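# Move one crate bottle upright onto the turning table

## Task

Lift a single bottle out of the blue crate and set it down standing upright on the rotating table. The crate has to stay upright on the trolley with its remaining bottles still standing inside, none of the bottles already travelling on the table may be tipped over, and at the finish neither gripper may be in contact with any bottle or with the crate.

## Robot and tools

ROBOT. Two arms, left_arm and right_arm, each with six joints and a two-finger gripper. In every row and every per-joint list the order is: waist, shoulder, elbow, wrist pitch, wrist yaw, wrist roll. Stated ranges in rad: waist -2.880 to 2.880, shoulder 0.000 to 3.142, elbow 0.000 to 3.019, wrist pitch -1.693 to 1.571, wrist yaw -1.571 to 1.571, wrist roll -2.094 to 2.094. A real stop may sit up to 0.085 rad either side of these.

FRAME. One scene frame in metres. Origin at table-top height, halfway between the two nominal arm bases; +z up, +x out across the table, left_arm on the +y side (image left/right does not follow the arm names). Real bases are shifted from nominal; a BASES line, if present, gives their calibrated places. end_effector_position is the point between the finger pads, roughly 1 cm behind the tips, and may be off, especially at long reach; end_effector_quat_wxyz is its orientation. The fingers point along the gripper's +z and close along its y.

ROW FORMAT (both motion tools). One flat list of 14 numbers, each in [-1, 1], always covering both arms: left waist, shoulder, elbow, wrist pitch, wrist yaw, wrist roll, left opening, then the same seven for right_arm. Joint numbers are scaled offsets, not poses: 1.0 means 1.264 rad (waist), 1.32 (shoulder), 1.276 (elbow), 1.83 (wrist pitch), 6.358 (wrist yaw), 7.625 (wrist roll). They are measured from the Joint targets shown at the start of that action or move, never from the previous row, so repeating an offset moves further. A 0 re-commands the current target. Opening is absolute: +1 fully open, -1 closed. A 0 there means half open, so to leave a gripper alone resend its present command (see Tool commands).

execute_actions: actions is a list of actions; each action is a list of up to 15 rows, one row per 1/30 s step; a short action repeats its final row to fill 15 steps (0.5 s). An empty list only reports state. An action asking any joint more than 0.085 rad beyond its range is refused for both arms; a malformed action, or a first action failing that check, rejects the whole call. A joint driven into its real stop halts there, and the result may say "joint sent to its limit" (its absence proves nothing). cameras picks images: omitted, null or ["all"] gives all, [] none; an unknown name voids the call.

move: target is one row, or a list of up to 15 rows differing only in joint offsets, all counted from the same Joint targets. speed is rad/s (0.01 to 2, default 0.5) for the joint with the longest travel, one value or one per segment. blend (rad) rounds corners of a list; 0 stops at each point. opening_speed (0.2 or more, per second on the -1..1 scale) ramps the fingers; otherwise the opening is sent at once. Joints move synchronised, so the hand follows a curve; there is no obstacle or arm-to-arm avoidance. Paths take at least 0.5 s; beyond 10 s they stop short. blocking=false returns after about 0.5 s while motion continues; then call wait or stop before any further motion command. The "move:" line reports done, off_target (a joint more than 0.035 rad off), moving, held or fault, plus limits=held and each lagging arm's worst joint. Neither done nor off_target tells you about contact.

wait: seconds 0 to 10; arms keep their last command and a running move carries on, returning early when it ends. stop: brakes the running move, needing some distance; fingers keep going unless opening_speed was set.

zoom_image: camera is cam_high, cam_low, cam_left_wrist or cam_right_wrist (images 896x504); region [x0, y0, x1, y1] in pixels from the top-left, at most 504 by 504, only for cameras in the latest images.

finished_scene: scene is the integer number of the scene. The first call just asks you to check; the second ends it for good and reports success.

RESULTS. Joint positions and Joint velocities: per arm, six joints (rad, rad/s) then finger gap (m; 0.094 fully open). Joint targets: the base for your next offsets. Tool commands: current gripper commands. Step readings list joint angles at some steps; HELD marks steps where an arm's row was held back. "joint command not followed" means the clearance check altered or withheld targets (it does not keep the grippers apart). Joint torques include the arm's own weight, have offsets and noise, are positive toward larger angles, and joints 3 and 4 wrap at ±28 N m.

MOTION LIMITS. Each step the target can lead the measured angle by at most 0.264 (waist), 0.32, 0.276, 0.33, 0.701, 1.97 rad, and targets that would shift the gripper over 110 mm are scaled back, so big offsets may need several actions; re-command what is unfinished. Tiny offsets may not start. To stop a push or recover a dragged arm, command targets back beyond the measured positions.

GRIPPING. grip_measured uses the opening scale and reads up to 1.6 mm wide when empty. Just under the first-touch reading the grip is light; about 0.11 below it (deeper on round objects) the fingers squeeze at full force, about 50 to 62 N per pad. Release by commanding clearly above grip_measured.

HEAT. Holding loads, stretching out or pushing at unreachable poses heats motors. MOTOR HOT appears at 85 °C; at 100 °C the arm goes limp and drops what it holds for 30 to 60 s or more (OVER-TEMPERATURE FAULT). The scene keeps running while replies are written.

AVOID. Dropping the bottle, slamming, fast contacts, pressing targets deep into contact, any collision between the arms (can end the scene), tipping the crate or bottles, upsetting bottles on the moving table, and pushing anything out of the work area. Expect occasional tugs on held items. Finish with both grippers open and clear of everything.

Each tool is called after "Call:" as a command line: name --argument value for each argument, lists and objects as JSON in quotes; but a table of rows of numbers goes row by row, as --pt "numbers of a row", without its own name.

## Session

I'll start by looking at the current state of the scene.

Call:
execute_actions --actions '[]'

Scene clock: 0.00 s.
left_arm: end_effector_position=(+0.7191, +0.4023, +0.1776) grip_measured=+1.000 end_effector_quat_wxyz=(+0.376, +0.095, +0.916, +0.099) | right_arm: end_effector_position=(+0.2268, +0.2610, +0.3170) grip_measured=+1.000 end_effector_quat_wxyz=(+0.455, -0.512, +0.620, +0.384)
Joint names: [waist, shoulder, elbow, wrist pitch, wrist yaw, wrist roll]
Joint positions: left_arm=[0.065 1.933 1.637 -0.478 -0.065 0.296 0.094] | right_arm=[1.013 1.194 0.882 -0.003 -0.343 -0.099 0.094]
Joint velocities: left_arm=[-0.005 -0.015 -0.002 -0.002 -0.066 -0.022 0] | right_arm=[0.005 -0.005 0.017 -0.002 0.007 -0.007 0]
Joint torques (N m): no reading
Motor temperatures (°C): left_arm=[39 30 36 25 33 31 34] | right_arm=[34 31 30 36 26 37 34]
Heat: left arm: hottest waist 39 °C; right arm: hottest wrist roll 37 °C.
Joint targets: left_arm=[0.065 1.926 1.669 -0.473 -0.065 0.296] | right_arm=[1.013 1.192 0.913 0.002 -0.343 -0.099]
Tool commands: left_gripper/opening=+1.0 right_gripper/opening=+1.0

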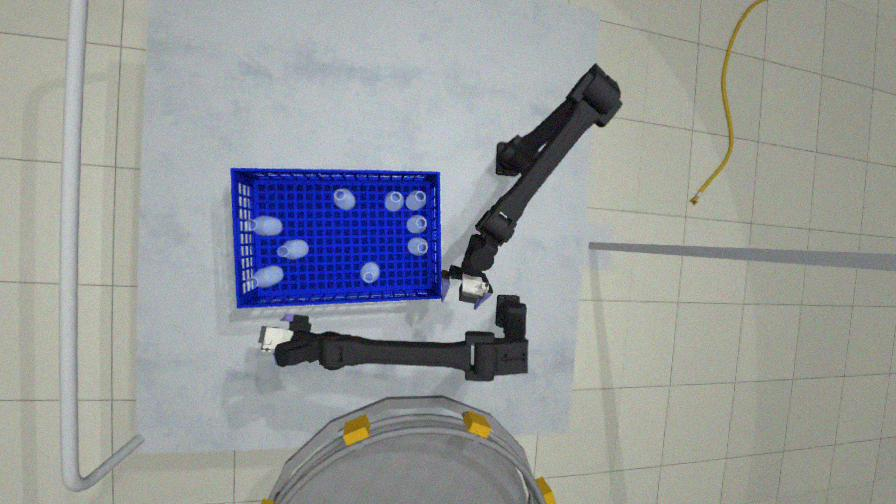

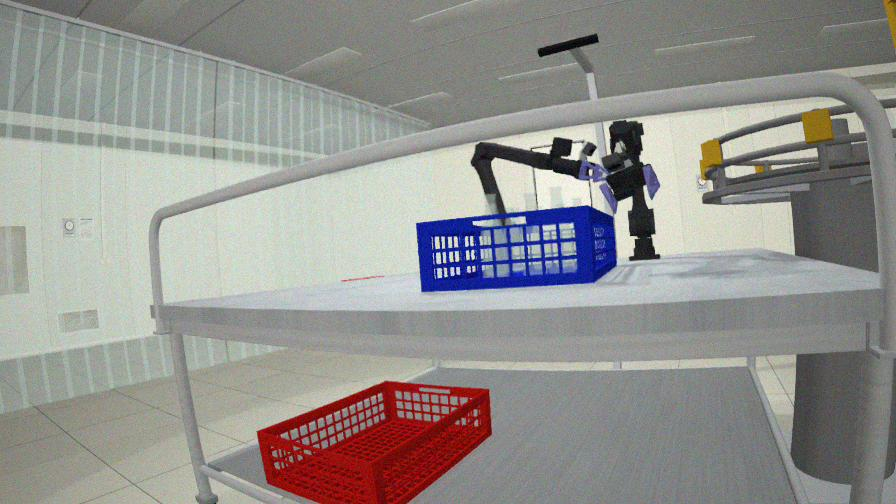

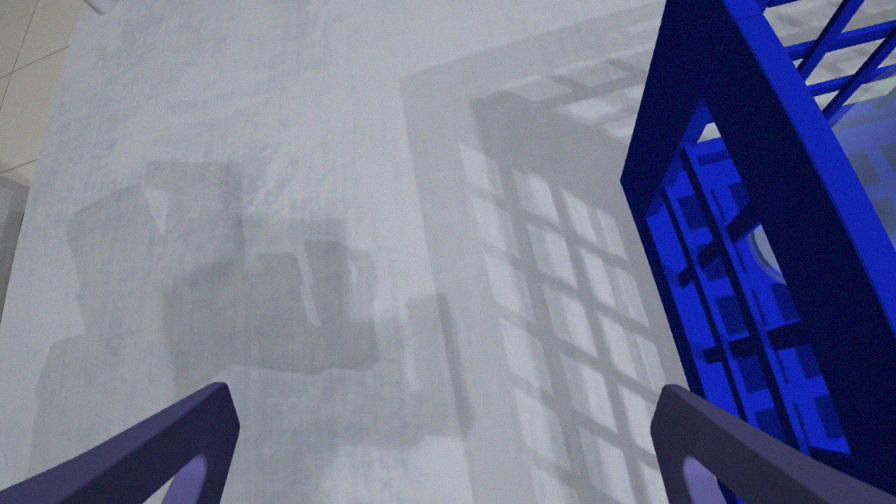

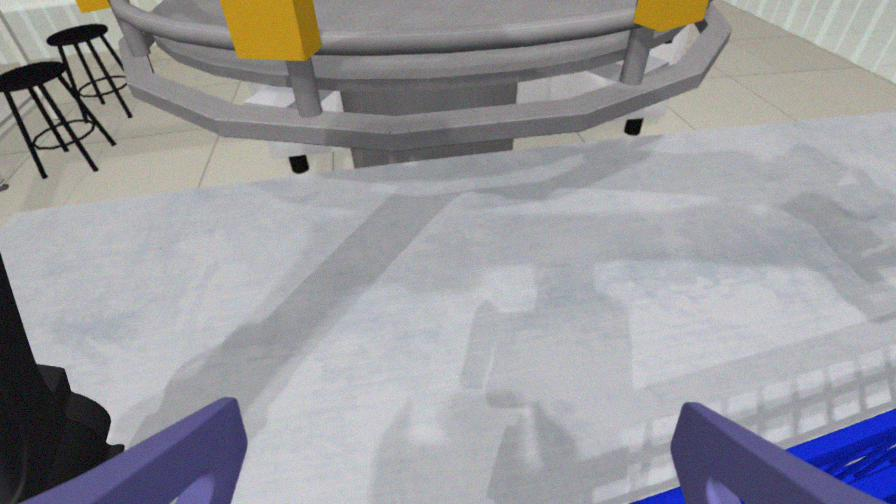

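Call:
zoom_image --camera "cam_high" --region '[220, 150, 460, 320]'

Call:
zoom_image --camera "cam_high" --region '[200, 370, 620, 504]'

Call:
zoom_image --camera "cam_low" --region '[400, 100, 720, 310]'

Call:
zoom_image --camera "cam_low" --region '[640, 0, 896, 300]'

Scaled by 2.100 from the camera's 896x504 image, which has a finer 1280x720 frame.

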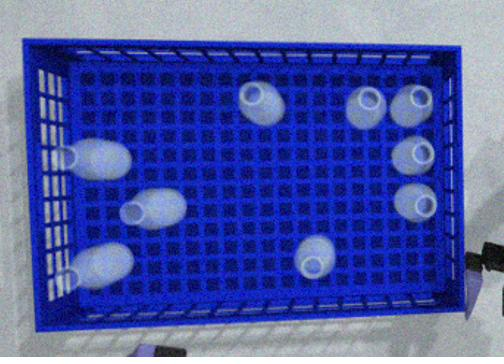

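Scaled by 1.200 from the camera's 896x504 image, which has a finer 1280x720 frame.

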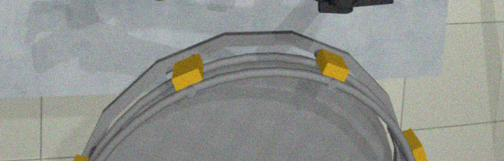

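Scaled by 1.575 from the camera's 896x504 image, which has a finer 1280x720 frame.

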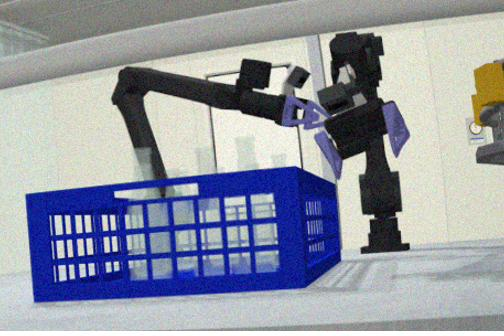

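Scaled by 1.680 from the camera's 896x504 image, which has a finer 1280x720 frame.

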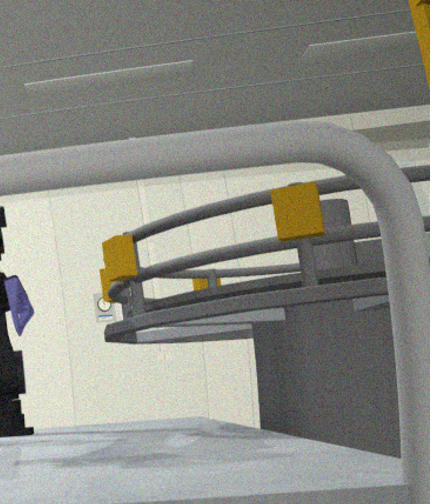

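Call:
move --target '[0, -0.398, -0.132, 0.0, 0.051, -0.0388, 1.0, 0, 0, 0, 0, 0, 0, 1.0]' --speed 0.6 --cameras '["cam_high", "cam_left_wrist", "cam_low"]'

Scene clock: 41.37 s.
left_arm: end_effector_position=(+0.5884, +0.3395, +0.4624) grip_measured=+1.000 end_effector_quat_wxyz=(+0.559, +0.050, +0.823, -0.085) | right_arm: end_effector_position=(+0.2268, +0.2610, +0.3170) grip_measured=+1.000 end_effector_quat_wxyz=(+0.455, -0.512, +0.620, +0.384)
Joint names: [waist, shoulder, elbow, wrist pitch, wrist yaw, wrist roll]
Joint positions: left_arm=[0.065 1.396 1.492 -0.478 0.255 0.011 0.094] | right_arm=[1.013 1.194 0.882 -0.003 -0.343 -0.099 0.094]
Joint velocities: left_arm=[0.005 0.005 0.007 0.012 -0.022 0.007 0] | right_arm=[-0.005 -0.024 -0.012 -0.002 0.051 -0.037 0]
Joint torques (N m): left_arm=[-1.79 -12.81 9.52 2.11 0.27 -0.2] | right_arm=[-0.62 -6.3 13.18 1.81 -0.24 0.12]
Motor temperatures (°C): left_arm=[38 34 47 25 32 30 32] | right_arm=[33 32 42 36 26 35 32]
Heat: left arm: hottest elbow 47 °C; right arm: hottest elbow 42 °C.
Joint targets: left_arm=[0.065 1.401 1.500 -0.473 0.259 0.000] | right_arm=[1.013 1.192 0.913 0.002 -0.343 -0.099]
move: done
Images, in order (width x height): cam_high 896x504, cam_low 896x504, cam_left_wrist 896x504.

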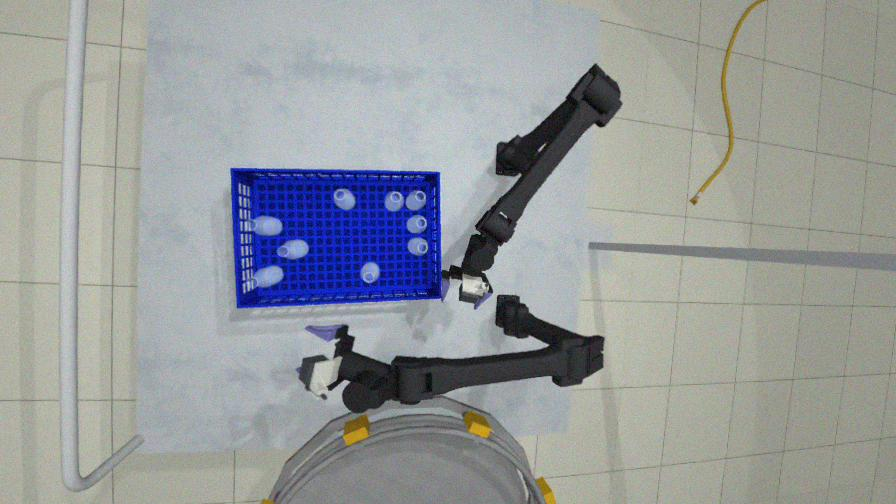

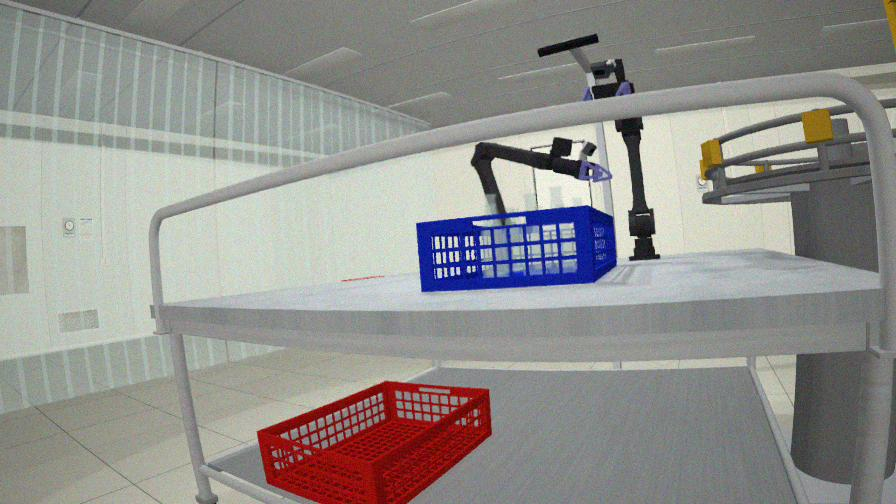

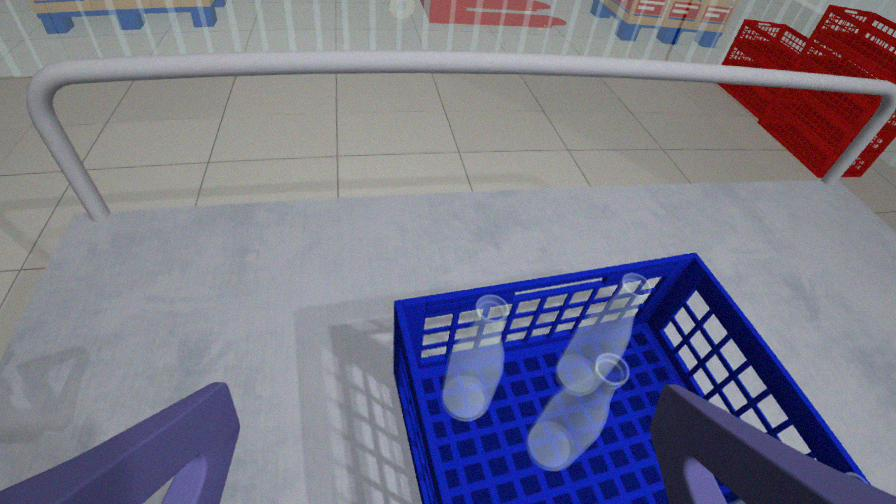

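Call:
move --pt "0 -0.152 0.0 -0.2 -0.0408 0 1.0 0 0 0 0 0 0 1.0" --pt "0.9 -0.152 0.0 -0.2 -0.0408 0 1.0 0 0 0 0 0 0 1.0" --speed 0.7 --blend 0.1 --cameras '["cam_high", "cam_left_wrist", "cam_low"]'

Scene clock: 57.73 s.
left_arm: end_effector_position=(+0.1501, +0.8325, +0.4887) grip_measured=+1.000 end_effector_quat_wxyz=(+0.403, -0.489, +0.721, +0.279) | right_arm: end_effector_position=(+0.2268, +0.2610, +0.3170) grip_measured=+1.000 end_effector_quat_wxyz=(+0.455, -0.512, +0.620, +0.384)
Joint names: [waist, shoulder, elbow, wrist pitch, wrist yaw, wrist roll]
Joint positions: left_arm=[1.205 1.198 1.486 -0.834 0.001 0.01 0.094] | right_arm=[1.013 1.194 0.882 -0.003 -0.343 -0.099 0.094]
Joint velocities: left_arm=[-0.005 0.005 -0.007 0.007 -0.051 0.037 0] | right_arm=[0.005 -0.005 0.022 0.007 0.022 -0.022 0]
Joint torques (N m): left_arm=[-1.9 -9.35 9.62 1.68 -0.09 -0.21] | right_arm=[-0.62 -6.36 13.19 1.83 -0.23 0.12]
Motor temperatures (°C): left_arm=[38 34 47 25 31 29 32] | right_arm=[33 32 45 36 26 34 31]
Heat: left arm: hottest elbow 47 °C; right arm: hottest elbow 45 °C.
Joint targets: left_arm=[1.203 1.200 1.500 -0.839 0.000 0.000] | right_arm=[1.013 1.192 0.913 0.002 -0.343 -0.099]
move: done
Images, in order (width x height): cam_high 896x504, cam_low 896x504, cam_left_wrist 896x504.

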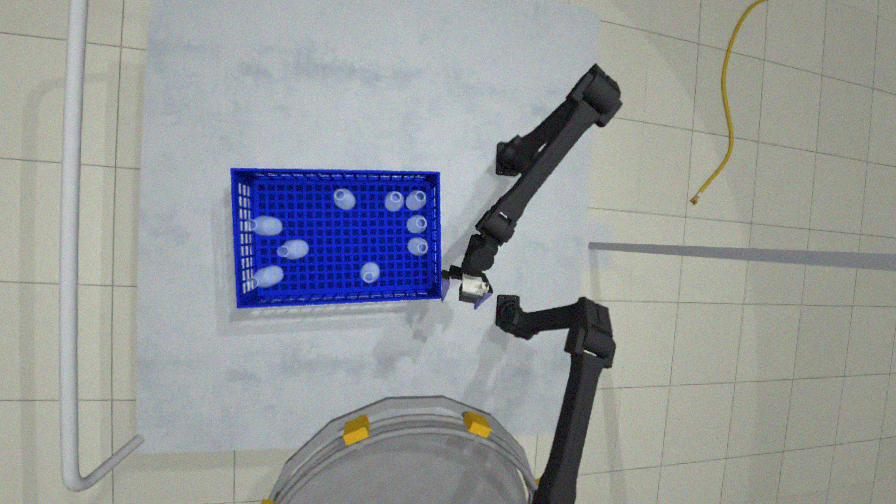

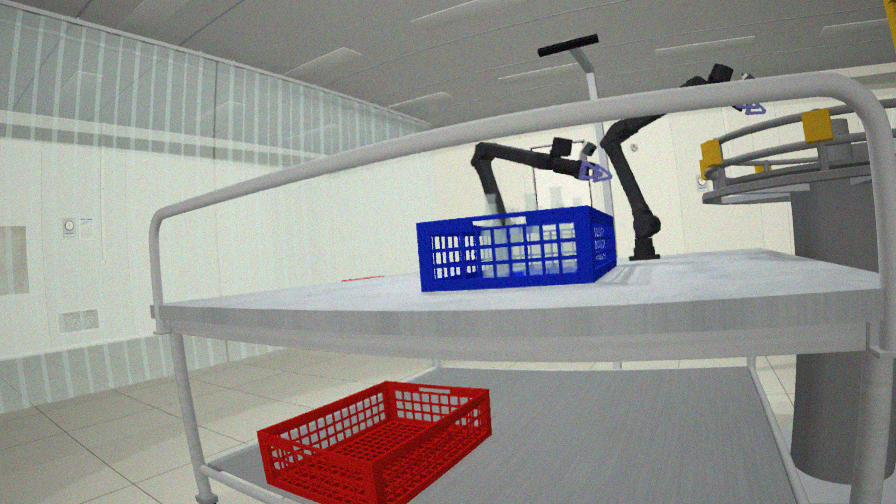

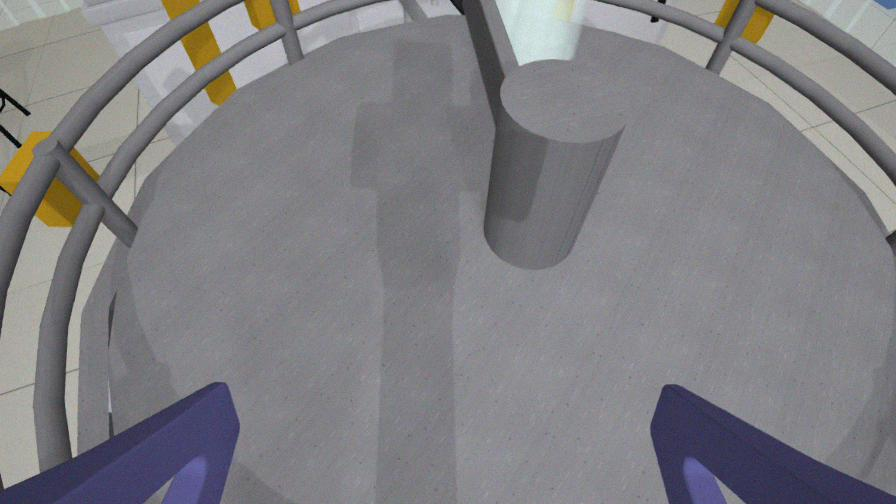

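Call:
move --target '[0, 0, 0, 0.3, 0, 0, 1.0, 0, 0, 0, 0, 0, 0, 1.0]' --speed 0.7 --cameras '["cam_left_wrist"]'

Call:
move --target '[0, 0, -0.3, 0, 0, 0, 1.0, 0, 0, 0, 0, 0, 0, 1.0]' --speed 0.7 --cameras '["cam_left_wrist"]'

Call:
move --target '[0, -0.25, 0, 0, 0, 0, 1.0, 0, 0, 0, 0, 0, 0, 1.0]' --speed 0.7 --cameras '["cam_left_wrist"]'

Scene clock: 105.40 s.
left_arm: end_effector_position=(+0.1630, +0.8659, +0.6116) grip_measured=+1.000 end_effector_quat_wxyz=(+0.576, -0.401, +0.591, +0.398) | right_arm: end_effector_position=(+0.2268, +0.2610, +0.3170) grip_measured=+1.000 end_effector_quat_wxyz=(+0.455, -0.512, +0.620, +0.384)
Joint names: [waist, shoulder, elbow, wrist pitch, wrist yaw, wrist roll]
Joint positions: left_arm=[1.205 1.198 1.486 -0.307 0.001 0.01 0.094] | right_arm=[1.013 1.194 0.882 -0.003 -0.343 -0.099 0.094]
Joint velocities: left_arm=[-0.005 -0.005 -0.002 -0.002 -0.022 0.007 0] | right_arm=[-0.005 -0.005 0.017 0.002 -0.007 -0.022 0]
Joint torques (N m): left_arm=[-2.08 -9.52 9.72 2.56 -0.08 -0.23] | right_arm=[-0.56 -6.36 13.19 1.81 -0.24 0.13]
Motor temperatures (°C): left_arm=[38 33 49 25 30 28 30] | right_arm=[32 32 49 35 25 32 29]
Heat: left arm: hottest elbow 49 °C; right arm: hottest elbow 49 °C.
Joint targets: left_arm=[1.203 1.200 1.500 -0.290 0.000 0.000] | right_arm=[1.013 1.192 0.913 0.002 -0.343 -0.099]
move: done
Images, in order (width x height): cam_left_wrist 896x504.

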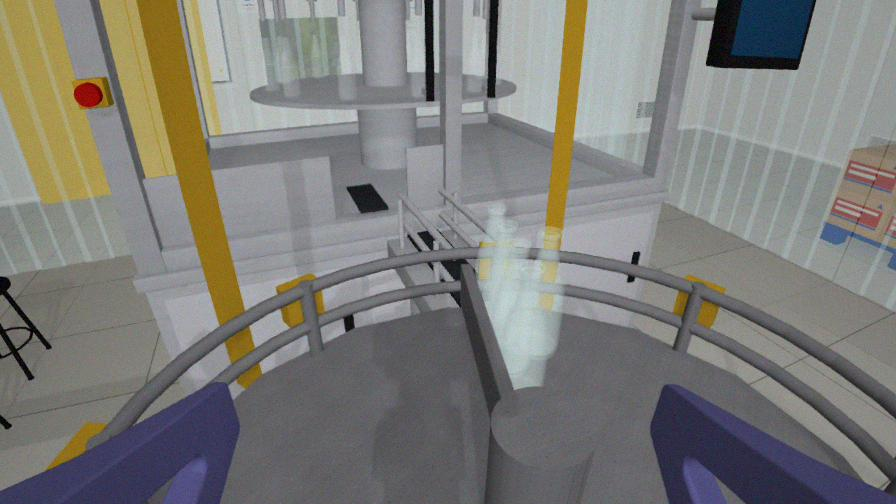

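Scene clock: 106.50 s.
left_arm: end_effector_position=(+0.1621, +0.8635, +0.3726) grip_measured=+1.000 end_effector_quat_wxyz=(+0.453, -0.468, +0.691, +0.313) | right_arm: end_effector_position=(+0.2268, +0.2610, +0.3170) grip_measured=+1.000 end_effector_quat_wxyz=(+0.455, -0.512, +0.620, +0.384)
Joint names: [waist, shoulder, elbow, wrist pitch, wrist yaw, wrist roll]
Joint positions: left_arm=[1.205 1.207 1.104 -0.3 0.001 0.01 0.094] | right_arm=[1.013 1.194 0.882 -0.003 -0.343 -0.099 0.094]
Joint velocities: left_arm=[0.005 -0.005 -0.002 0.002 0.022 0.007 0] | right_arm=[0.005 -0.015 -0.017 -0.012 -0.022 -0.007 0]
Joint torques (N m): left_arm=[-1.85 -10.11 10 2.07 -0.07 -0.24] | right_arm=[-0.62 -6.36 13.19 1.81 -0.24 0.12]
Motor temperatures (°C): left_arm=[38 33 49 25 30 28 30] | right_arm=[32 32 49 35 25 32 29]
Heat: left arm: hottest elbow 49 °C; right arm: hottest elbow 49 °C.
Joint targets: left_arm=[1.203 1.200 1.117 -0.290 0.000 0.000] | right_arm=[1.013 1.192 0.913 0.002 -0.343 -0.099]
move: done
Images, in order (width x height): cam_left_wrist 896x504.

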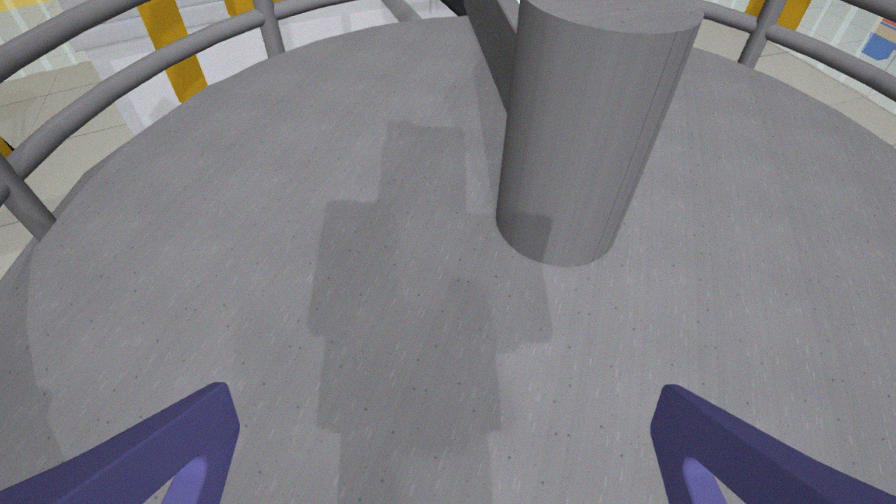

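Scene clock: 107.83 s.
left_arm: end_effector_position=(+0.1225, +0.7612, +0.5336) grip_measured=+1.000 end_effector_quat_wxyz=(+0.561, -0.410, +0.605, +0.388) | right_arm: end_effector_position=(+0.2268, +0.2610, +0.3170) grip_measured=+1.000 end_effector_quat_wxyz=(+0.455, -0.512, +0.620, +0.384)
Joint names: [waist, shoulder, elbow, wrist pitch, wrist yaw, wrist roll]
Joint positions: left_arm=[1.205 0.871 1.101 -0.3 0.001 0.01 0.094] | right_arm=[1.013 1.194 0.882 -0.003 -0.343 -0.099 0.094]
Joint velocities: left_arm=[-0.005 -0.015 0.022 -0.002 -0.037 0.022 0] | right_arm=[-0.024 0.005 -0.002 0.007 -0.007 -0.007 0]
Joint torques (N m): left_arm=[-2.26 -4.6 10.18 2.43 -0.09 -0.21] | right_arm=[-0.62 -6.36 13.18 1.83 -0.24 0.12]
Motor temperatures (°C): left_arm=[38 33 49 25 30 28 30] | right_arm=[32 32 49 35 25 32 29]
Heat: left arm: hottest elbow 49 °C; right arm: hottest elbow 49 °C.
Joint targets: left_arm=[1.203 0.870 1.117 -0.290 0.000 0.000] | right_arm=[1.013 1.192 0.913 0.002 -0.343 -0.099]
move: done
Images, in order (width x height): cam_left_wrist 896x504.

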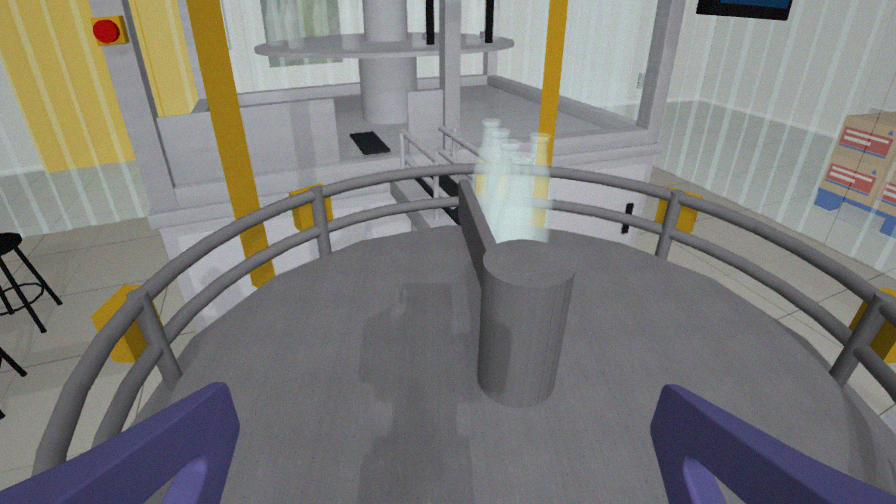

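Call:
wait --seconds 0 --cameras '["cam_left_wrist"]'

Call:
zoom_image --camera "cam_left_wrist" --region '[380, 80, 680, 420]'

Call:
wait --seconds 0.5 --cameras '["cam_left_wrist"]'

Call:
zoom_image --camera "cam_left_wrist" --region '[380, 80, 680, 420]'

Scene clock: 154.23 s.
left_arm: end_effector_position=(+0.1225, +0.7612, +0.5336) grip_measured=+1.000 end_effector_quat_wxyz=(+0.561, -0.410, +0.605, +0.388) | right_arm: end_effector_position=(+0.2268, +0.2610, +0.3170) grip_measured=+1.000 end_effector_quat_wxyz=(+0.455, -0.512, +0.620, +0.384)
Joint names: [waist, shoulder, elbow, wrist pitch, wrist yaw, wrist roll]
Joint positions: left_arm=[1.205 0.871 1.101 -0.3 0.001 0.01 0.094] | right_arm=[1.013 1.194 0.882 -0.003 -0.343 -0.099 0.094]
Joint velocities: left_arm=[-0.015 -0.005 -0.007 0.012 -0.022 -0.051 0] | right_arm=[0.005 -0.015 0.007 -0.012 0.066 0.051 0]
Joint torques (N m): left_arm=[-2.02 -4.84 10.1 2.41 -0.08 -0.23] | right_arm=[-0.62 -6.36 13.19 1.83 -0.24 0.12]
Motor temperatures (°C): left_arm=[37 31 47 24 29 27 29] | right_arm=[31 32 52 34 25 31 28]
Heat: left arm: hottest elbow 47 °C; right arm: hottest elbow 52 °C.
Joint targets: left_arm=[1.203 0.870 1.117 -0.290 0.000 0.000] | right_arm=[1.013 1.192 0.913 0.002 -0.343 -0.099]
Tool commands: left_gripper/opening=+1.0 right_gripper/opening=+1.0
Images, in order (width x height): cam_left_wrist 896x504.

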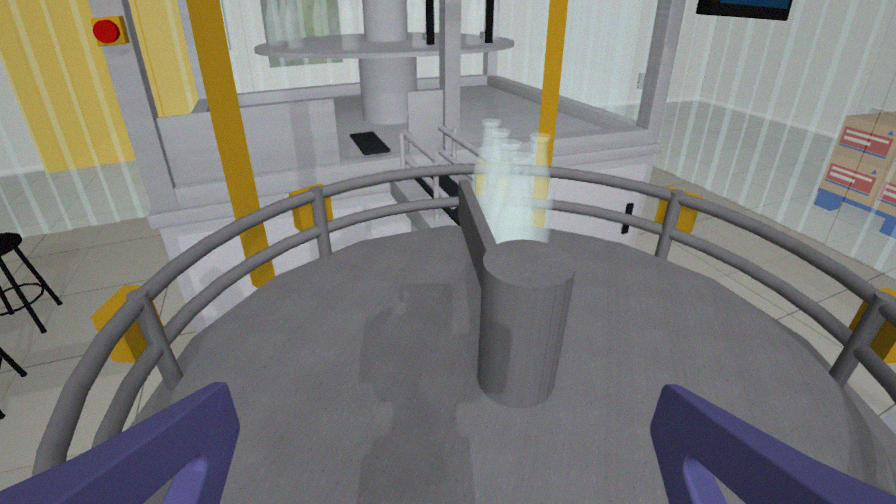

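Scaled by 1.482 from the camera's 896x504 image, which has a finer 1280x720 frame.

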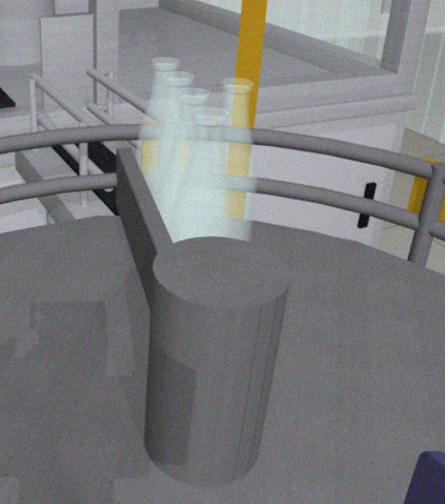

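Scene clock: 154.73 s.
left_arm: end_effector_position=(+0.1225, +0.7612, +0.5336) grip_measured=+1.000 end_effector_quat_wxyz=(+0.561, -0.410, +0.605, +0.388) | right_arm: end_effector_position=(+0.2268, +0.2610, +0.3170) grip_measured=+1.000 end_effector_quat_wxyz=(+0.455, -0.512, +0.620, +0.384)
Joint names: [waist, shoulder, elbow, wrist pitch, wrist yaw, wrist roll]
Joint positions: left_arm=[1.205 0.871 1.101 -0.3 0.001 0.01 0.094] | right_arm=[1.013 1.194 0.882 -0.003 -0.343 -0.099 0.094]
Joint velocities: left_arm=[0.015 0.005 -0.002 -0.007 0.022 -0.154 0] | right_arm=[-0.005 -0.024 0.017 0.022 -0.037 0.051 0]
Joint torques (N m): left_arm=[-2.43 -4.54 10.15 2.37 -0.11 -0.2] | right_arm=[-0.62 -6.36 13.19 1.83 -0.24 0.12]
Motor temperatures (°C): left_arm=[37 31 47 24 29 27 29] | right_arm=[31 32 52 34 25 31 28]
Heat: left arm: hottest elbow 47 °C; right arm: hottest elbow 52 °C.
Joint targets: left_arm=[1.203 0.870 1.117 -0.290 0.000 0.000] | right_arm=[1.013 1.192 0.913 0.002 -0.343 -0.099]
Tool commands: left_gripper/opening=+1.0 right_gripper/opening=+1.0
wait: 0.50 s; at rest by 0.17 s
Images, in order (width x height): cam_left_wrist 896x504.

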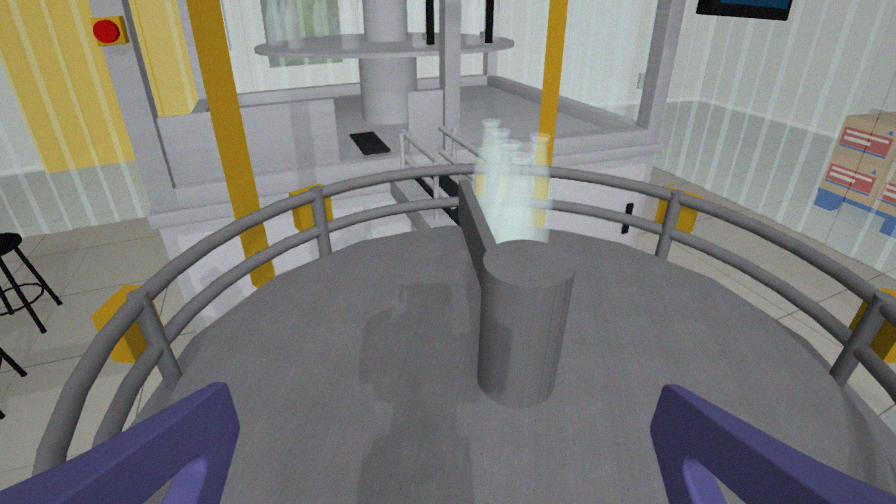

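Scaled by 1.482 from the camera's 896x504 image, which has a finer 1280x720 frame.

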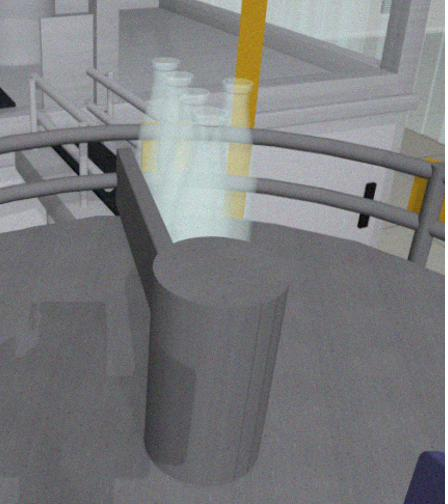

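Call:
zoom_image --camera "cam_left_wrist" --region '[460, 380, 660, 500]'

Call:
wait --seconds 0.3 --cameras '["cam_left_wrist"]'

Call:
zoom_image --camera "cam_left_wrist" --region '[460, 380, 660, 500]'

Call:
wait --seconds 0.3 --cameras '["cam_left_wrist"]'

Call:
zoom_image --camera "cam_left_wrist" --region '[460, 380, 660, 500]'

Scaled by 2.520 from the camera's 896x504 image, which has a finer 1280x720 frame.

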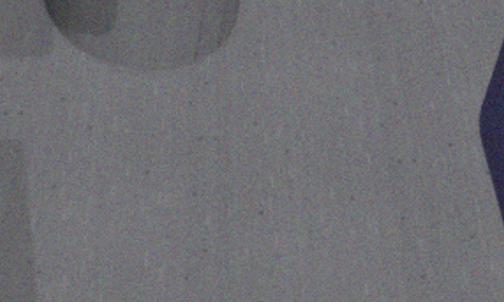

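Scene clock: 161.00 s.
left_arm: end_effector_position=(+0.1225, +0.7612, +0.5336) grip_measured=+1.000 end_effector_quat_wxyz=(+0.561, -0.410, +0.605, +0.388) | right_arm: end_effector_position=(+0.2268, +0.2610, +0.3170) grip_measured=+1.000 end_effector_quat_wxyz=(+0.455, -0.512, +0.620, +0.384)
Joint names: [waist, shoulder, elbow, wrist pitch, wrist yaw, wrist roll]
Joint positions: left_arm=[1.205 0.871 1.101 -0.3 0.001 0.01 0.094] | right_arm=[1.013 1.194 0.882 -0.003 -0.343 -0.099 0.094]
Joint velocities: left_arm=[0.005 -0.015 -0.012 -0.012 -0.066 0.037 0] | right_arm=[-0.015 -0.005 -0.002 -0.007 -0.037 0.037 0]
Joint torques (N m): left_arm=[-1.67 -4.95 10.13 2.44 -0.07 -0.2] | right_arm=[-0.62 -6.36 13.2 1.81 -0.23 0.13]
Motor temperatures (°C): left_arm=[37 31 47 24 29 27 29] | right_arm=[31 32 52 34 25 31 28]
Heat: left arm: hottest elbow 47 °C; right arm: hottest elbow 52 °C.
Joint targets: left_arm=[1.203 0.870 1.117 -0.290 0.000 0.000] | right_arm=[1.013 1.192 0.913 0.002 -0.343 -0.099]
Tool commands: left_gripper/opening=+1.0 right_gripper/opening=+1.0
wait: 0.30 s; at rest from the start
Images, in order (width x height): cam_left_wrist 896x504.

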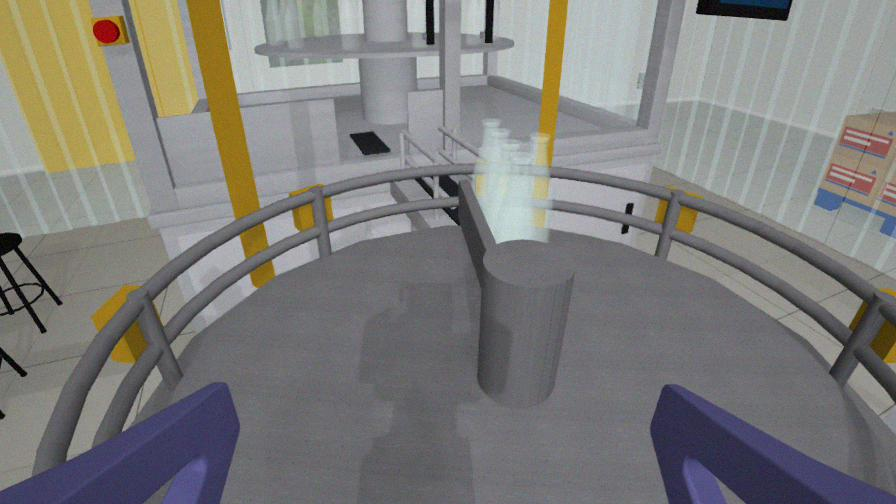

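Scaled by 2.520 from the camera's 896x504 image, which has a finer 1280x720 frame.

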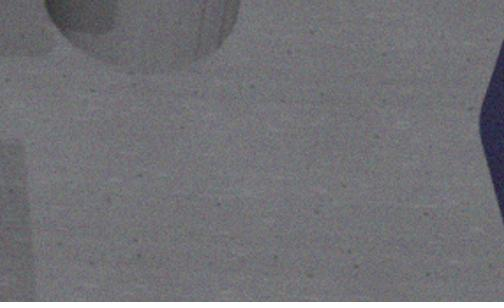

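Scene clock: 161.30 s.
left_arm: end_effector_position=(+0.1225, +0.7612, +0.5336) grip_measured=+1.000 end_effector_quat_wxyz=(+0.561, -0.410, +0.605, +0.388) | right_arm: end_effector_position=(+0.2268, +0.2610, +0.3170) grip_measured=+1.000 end_effector_quat_wxyz=(+0.455, -0.512, +0.620, +0.384)
Joint names: [waist, shoulder, elbow, wrist pitch, wrist yaw, wrist roll]
Joint positions: left_arm=[1.205 0.871 1.101 -0.3 0.001 0.01 0.094] | right_arm=[1.013 1.194 0.882 -0.003 -0.343 -0.099 0.094]
Joint velocities: left_arm=[-0.015 -0.005 -0.002 -0.012 -0.007 -0.037 0] | right_arm=[0.005 -0.005 -0.002 0.002 -0.081 0.022 0]
Joint torques (N m): left_arm=[-1.61 -4.84 10.1 2.35 -0.07 -0.21] | right_arm=[-0.62 -6.36 13.18 1.81 -0.24 0.12]
Motor temperatures (°C): left_arm=[37 31 47 24 29 27 29] | right_arm=[31 32 52 34 25 31 28]
Heat: left arm: hottest elbow 47 °C; right arm: hottest elbow 52 °C.
Joint targets: left_arm=[1.203 0.870 1.117 -0.290 0.000 0.000] | right_arm=[1.013 1.192 0.913 0.002 -0.343 -0.099]
Tool commands: left_gripper/opening=+1.0 right_gripper/opening=+1.0
wait: 0.30 s; at rest by 0.17 s
Images, in order (width x height): cam_left_wrist 896x504.

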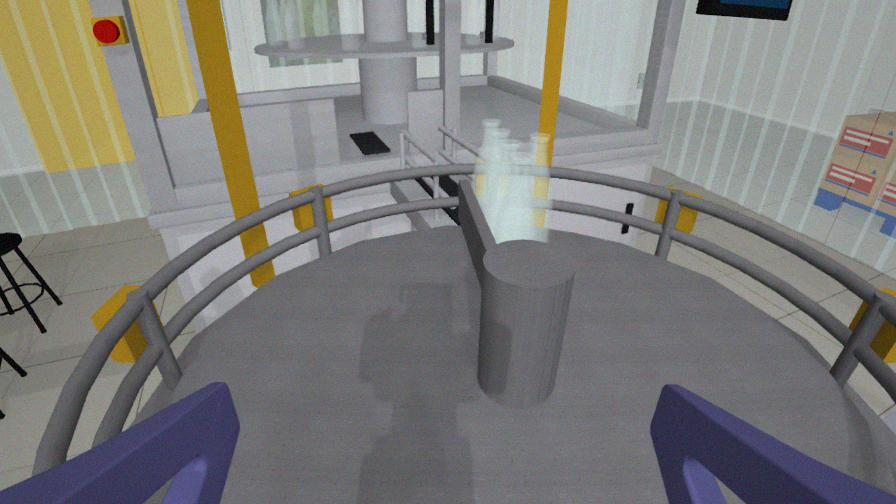

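Scaled by 2.520 from the camera's 896x504 image, which has a finer 1280x720 frame.

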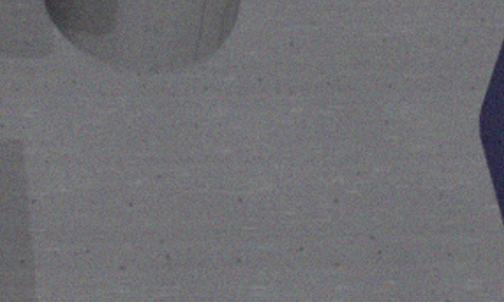

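Call:
move --target '[-1.0, 0.065, 0.205, -0.362, 0, 0, 1.0, -0.327, -0.524, 0.068, -0.493, 0.054, 0.013, 1.0]' --speed 0.8 --cameras '["cam_high", "cam_left_wrist", "cam_right_wrist"]'

Scene clock: 217.60 s.
left_arm: end_effector_position=(+0.3783, +0.3184, +0.4831) grip_measured=+1.000 end_effector_quat_wxyz=(+0.477, +0.031, +0.878, -0.012) | right_arm: end_effector_position=(+0.2347, -0.0566, +0.4321) grip_measured=+1.000 end_effector_quat_wxyz=(+0.509, -0.270, +0.801, +0.163)
Joint names: [waist, shoulder, elbow, wrist pitch, wrist yaw, wrist roll]
Joint positions: left_arm=[-0.058 0.948 1.321 -0.948 0.001 0.01 0.094] | right_arm=[0.613 0.499 0.95 -0.896 -0.001 -0.016 0.094]
Joint velocities: left_arm=[-0.024 -0.005 -0.007 -0.012 -0.051 0.007 0] | right_arm=[0.005 -0.005 0.007 0.022 0.007 0.037 0]
Joint torques (N m): left_arm=[-2.02 -4.31 12.68 1.59 -0.06 -0.22] | right_arm=[-1.73 1.61 14.32 1.47 -0.09 0.3]
Motor temperatures (°C): left_arm=[37 30 48 24 28 26 27] | right_arm=[31 31 54 33 25 30 27]
Heat: left arm: hottest elbow 48 °C; right arm: hottest elbow 54 °C.
Joint targets: left_arm=[-0.061 0.956 1.379 -0.953 0.000 0.000] | right_arm=[0.600 0.500 1.000 -0.900 0.001 0.000]
move: off_target (left_arm, right_arm); left_arm: the elbow is farthest, 0.057 rad from its target; right_arm: the elbow is farthest, 0.050 rad from its target
Images, in order (width x height): cam_high 896x504, cam_left_wrist 896x504, cam_right_wrist 896x504.

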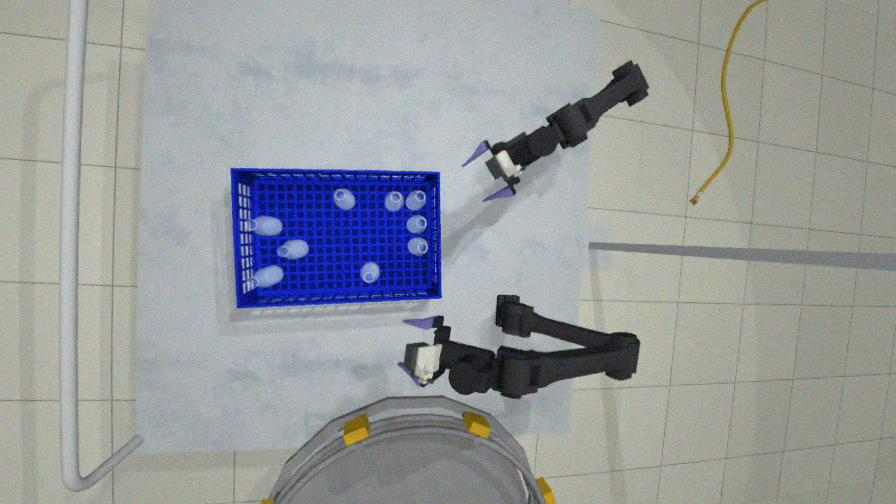

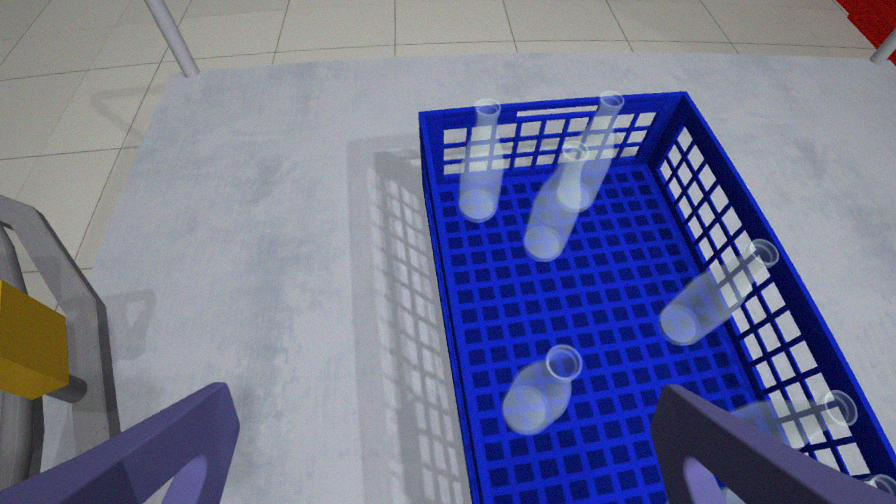

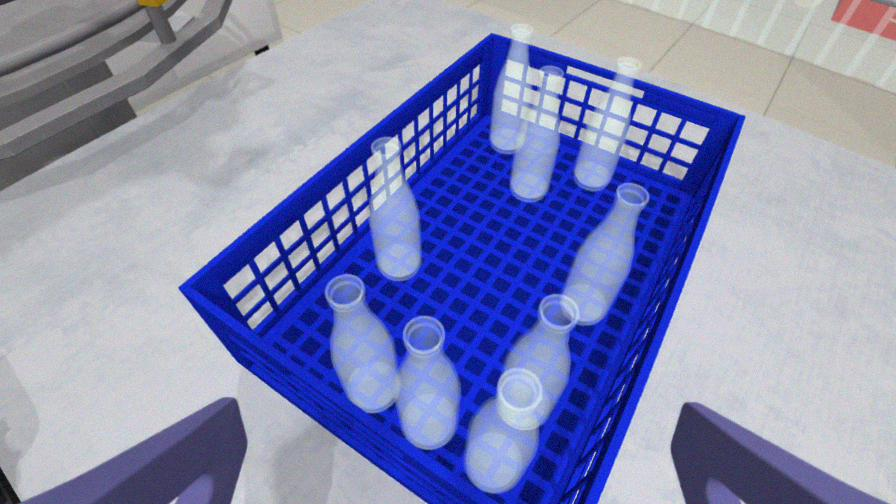

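Call:
move --target '[-0.136, -0.2213, -0.627, 0.4195, 0, 0, 1.0, 0, 0, 0, 0, 0, 0, 1.0]' --speed 0.7 --cameras '["cam_high", "cam_left_wrist", "cam_right_wrist"]'

Scene clock: 272.90 s.
left_arm: end_effector_position=(+0.3331, +0.2570, +0.3075) grip_measured=+1.000 end_effector_quat_wxyz=(+0.589, +0.096, +0.800, -0.065) | right_arm: end_effector_position=(+0.2346, -0.0566, +0.4320) grip_measured=+1.000 end_effector_quat_wxyz=(+0.508, -0.270, +0.802, +0.163)
Joint names: [waist, shoulder, elbow, wrist pitch, wrist yaw, wrist roll]
Joint positions: left_arm=[-0.226 0.671 0.571 -0.202 0.001 0.01 0.094] | right_arm=[0.613 0.499 0.95 -0.896 -0.001 -0.015 0.094]
Joint velocities: left_arm=[0.005 -0.005 -0.002 0.007 -0.095 0.007 0] | right_arm=[0.005 0.005 -0.007 0.017 0.022 -0.051 0]
Joint torques (N m): left_arm=[-2.73 -2.73 9.76 2.77 -0.06 -0.17] | right_arm=[-1.73 1.61 14.32 1.46 -0.1 0.3]
Motor temperatures (°C): left_arm=[37 30 55 24 27 26 27] | right_arm=[30 30 59 33 25 29 26]
Heat: left arm: hottest elbow 55 °C; right arm: hottest elbow 59 °C.
Joint targets: left_arm=[-0.233 0.664 0.579 -0.185 0.000 0.000] | right_arm=[0.600 0.500 1.000 -0.900 0.000 0.000]
move: off_target (right_arm); right_arm: the elbow is farthest, 0.050 rad from its target
Images, in order (width x height): cam_high 896x504, cam_left_wrist 896x504, cam_right_wrist 896x504.

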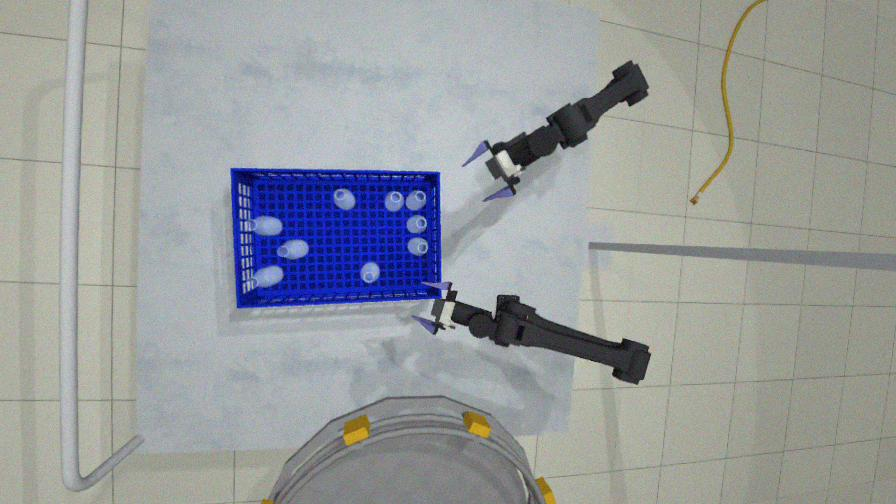

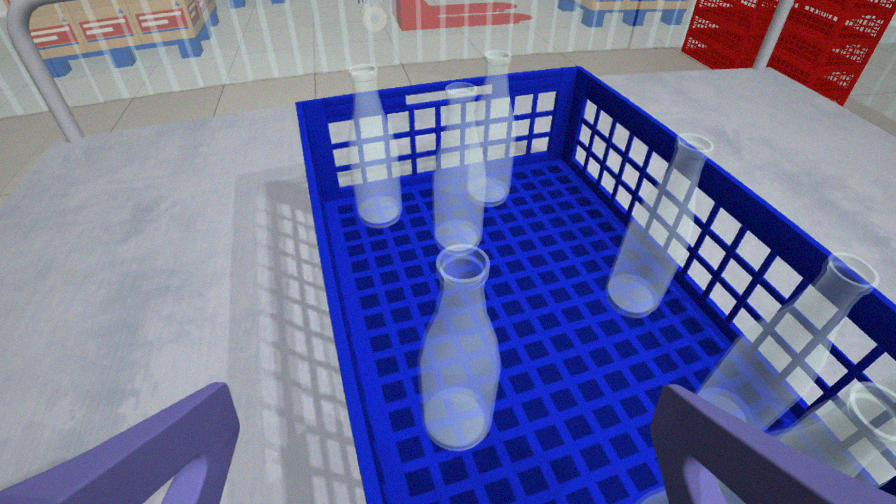

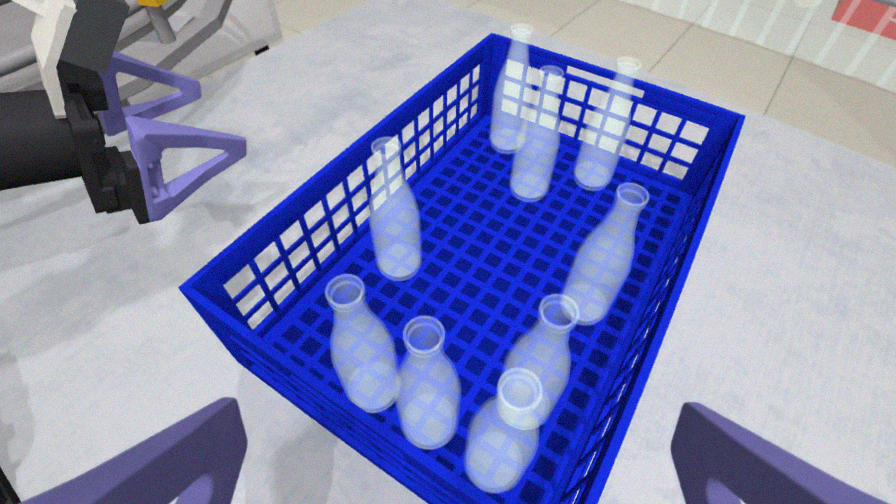

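Call:
zoom_image --camera "cam_left_wrist" --region '[380, 220, 560, 460]'

Call:
zoom_image --camera "cam_right_wrist" --region '[340, 120, 460, 300]'

Scaled by 2.100 from the camera's 896x504 image, which has a finer 1280x720 frame.

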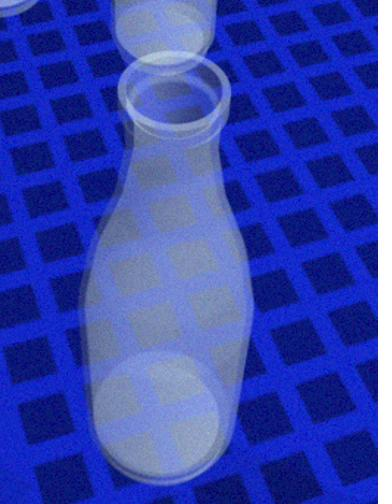

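Scaled by 2.800 from the camera's 896x504 image, which has a finer 1280x720 frame.

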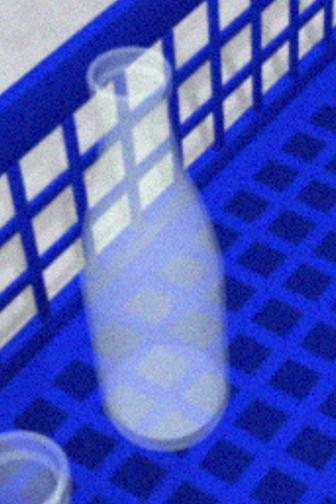

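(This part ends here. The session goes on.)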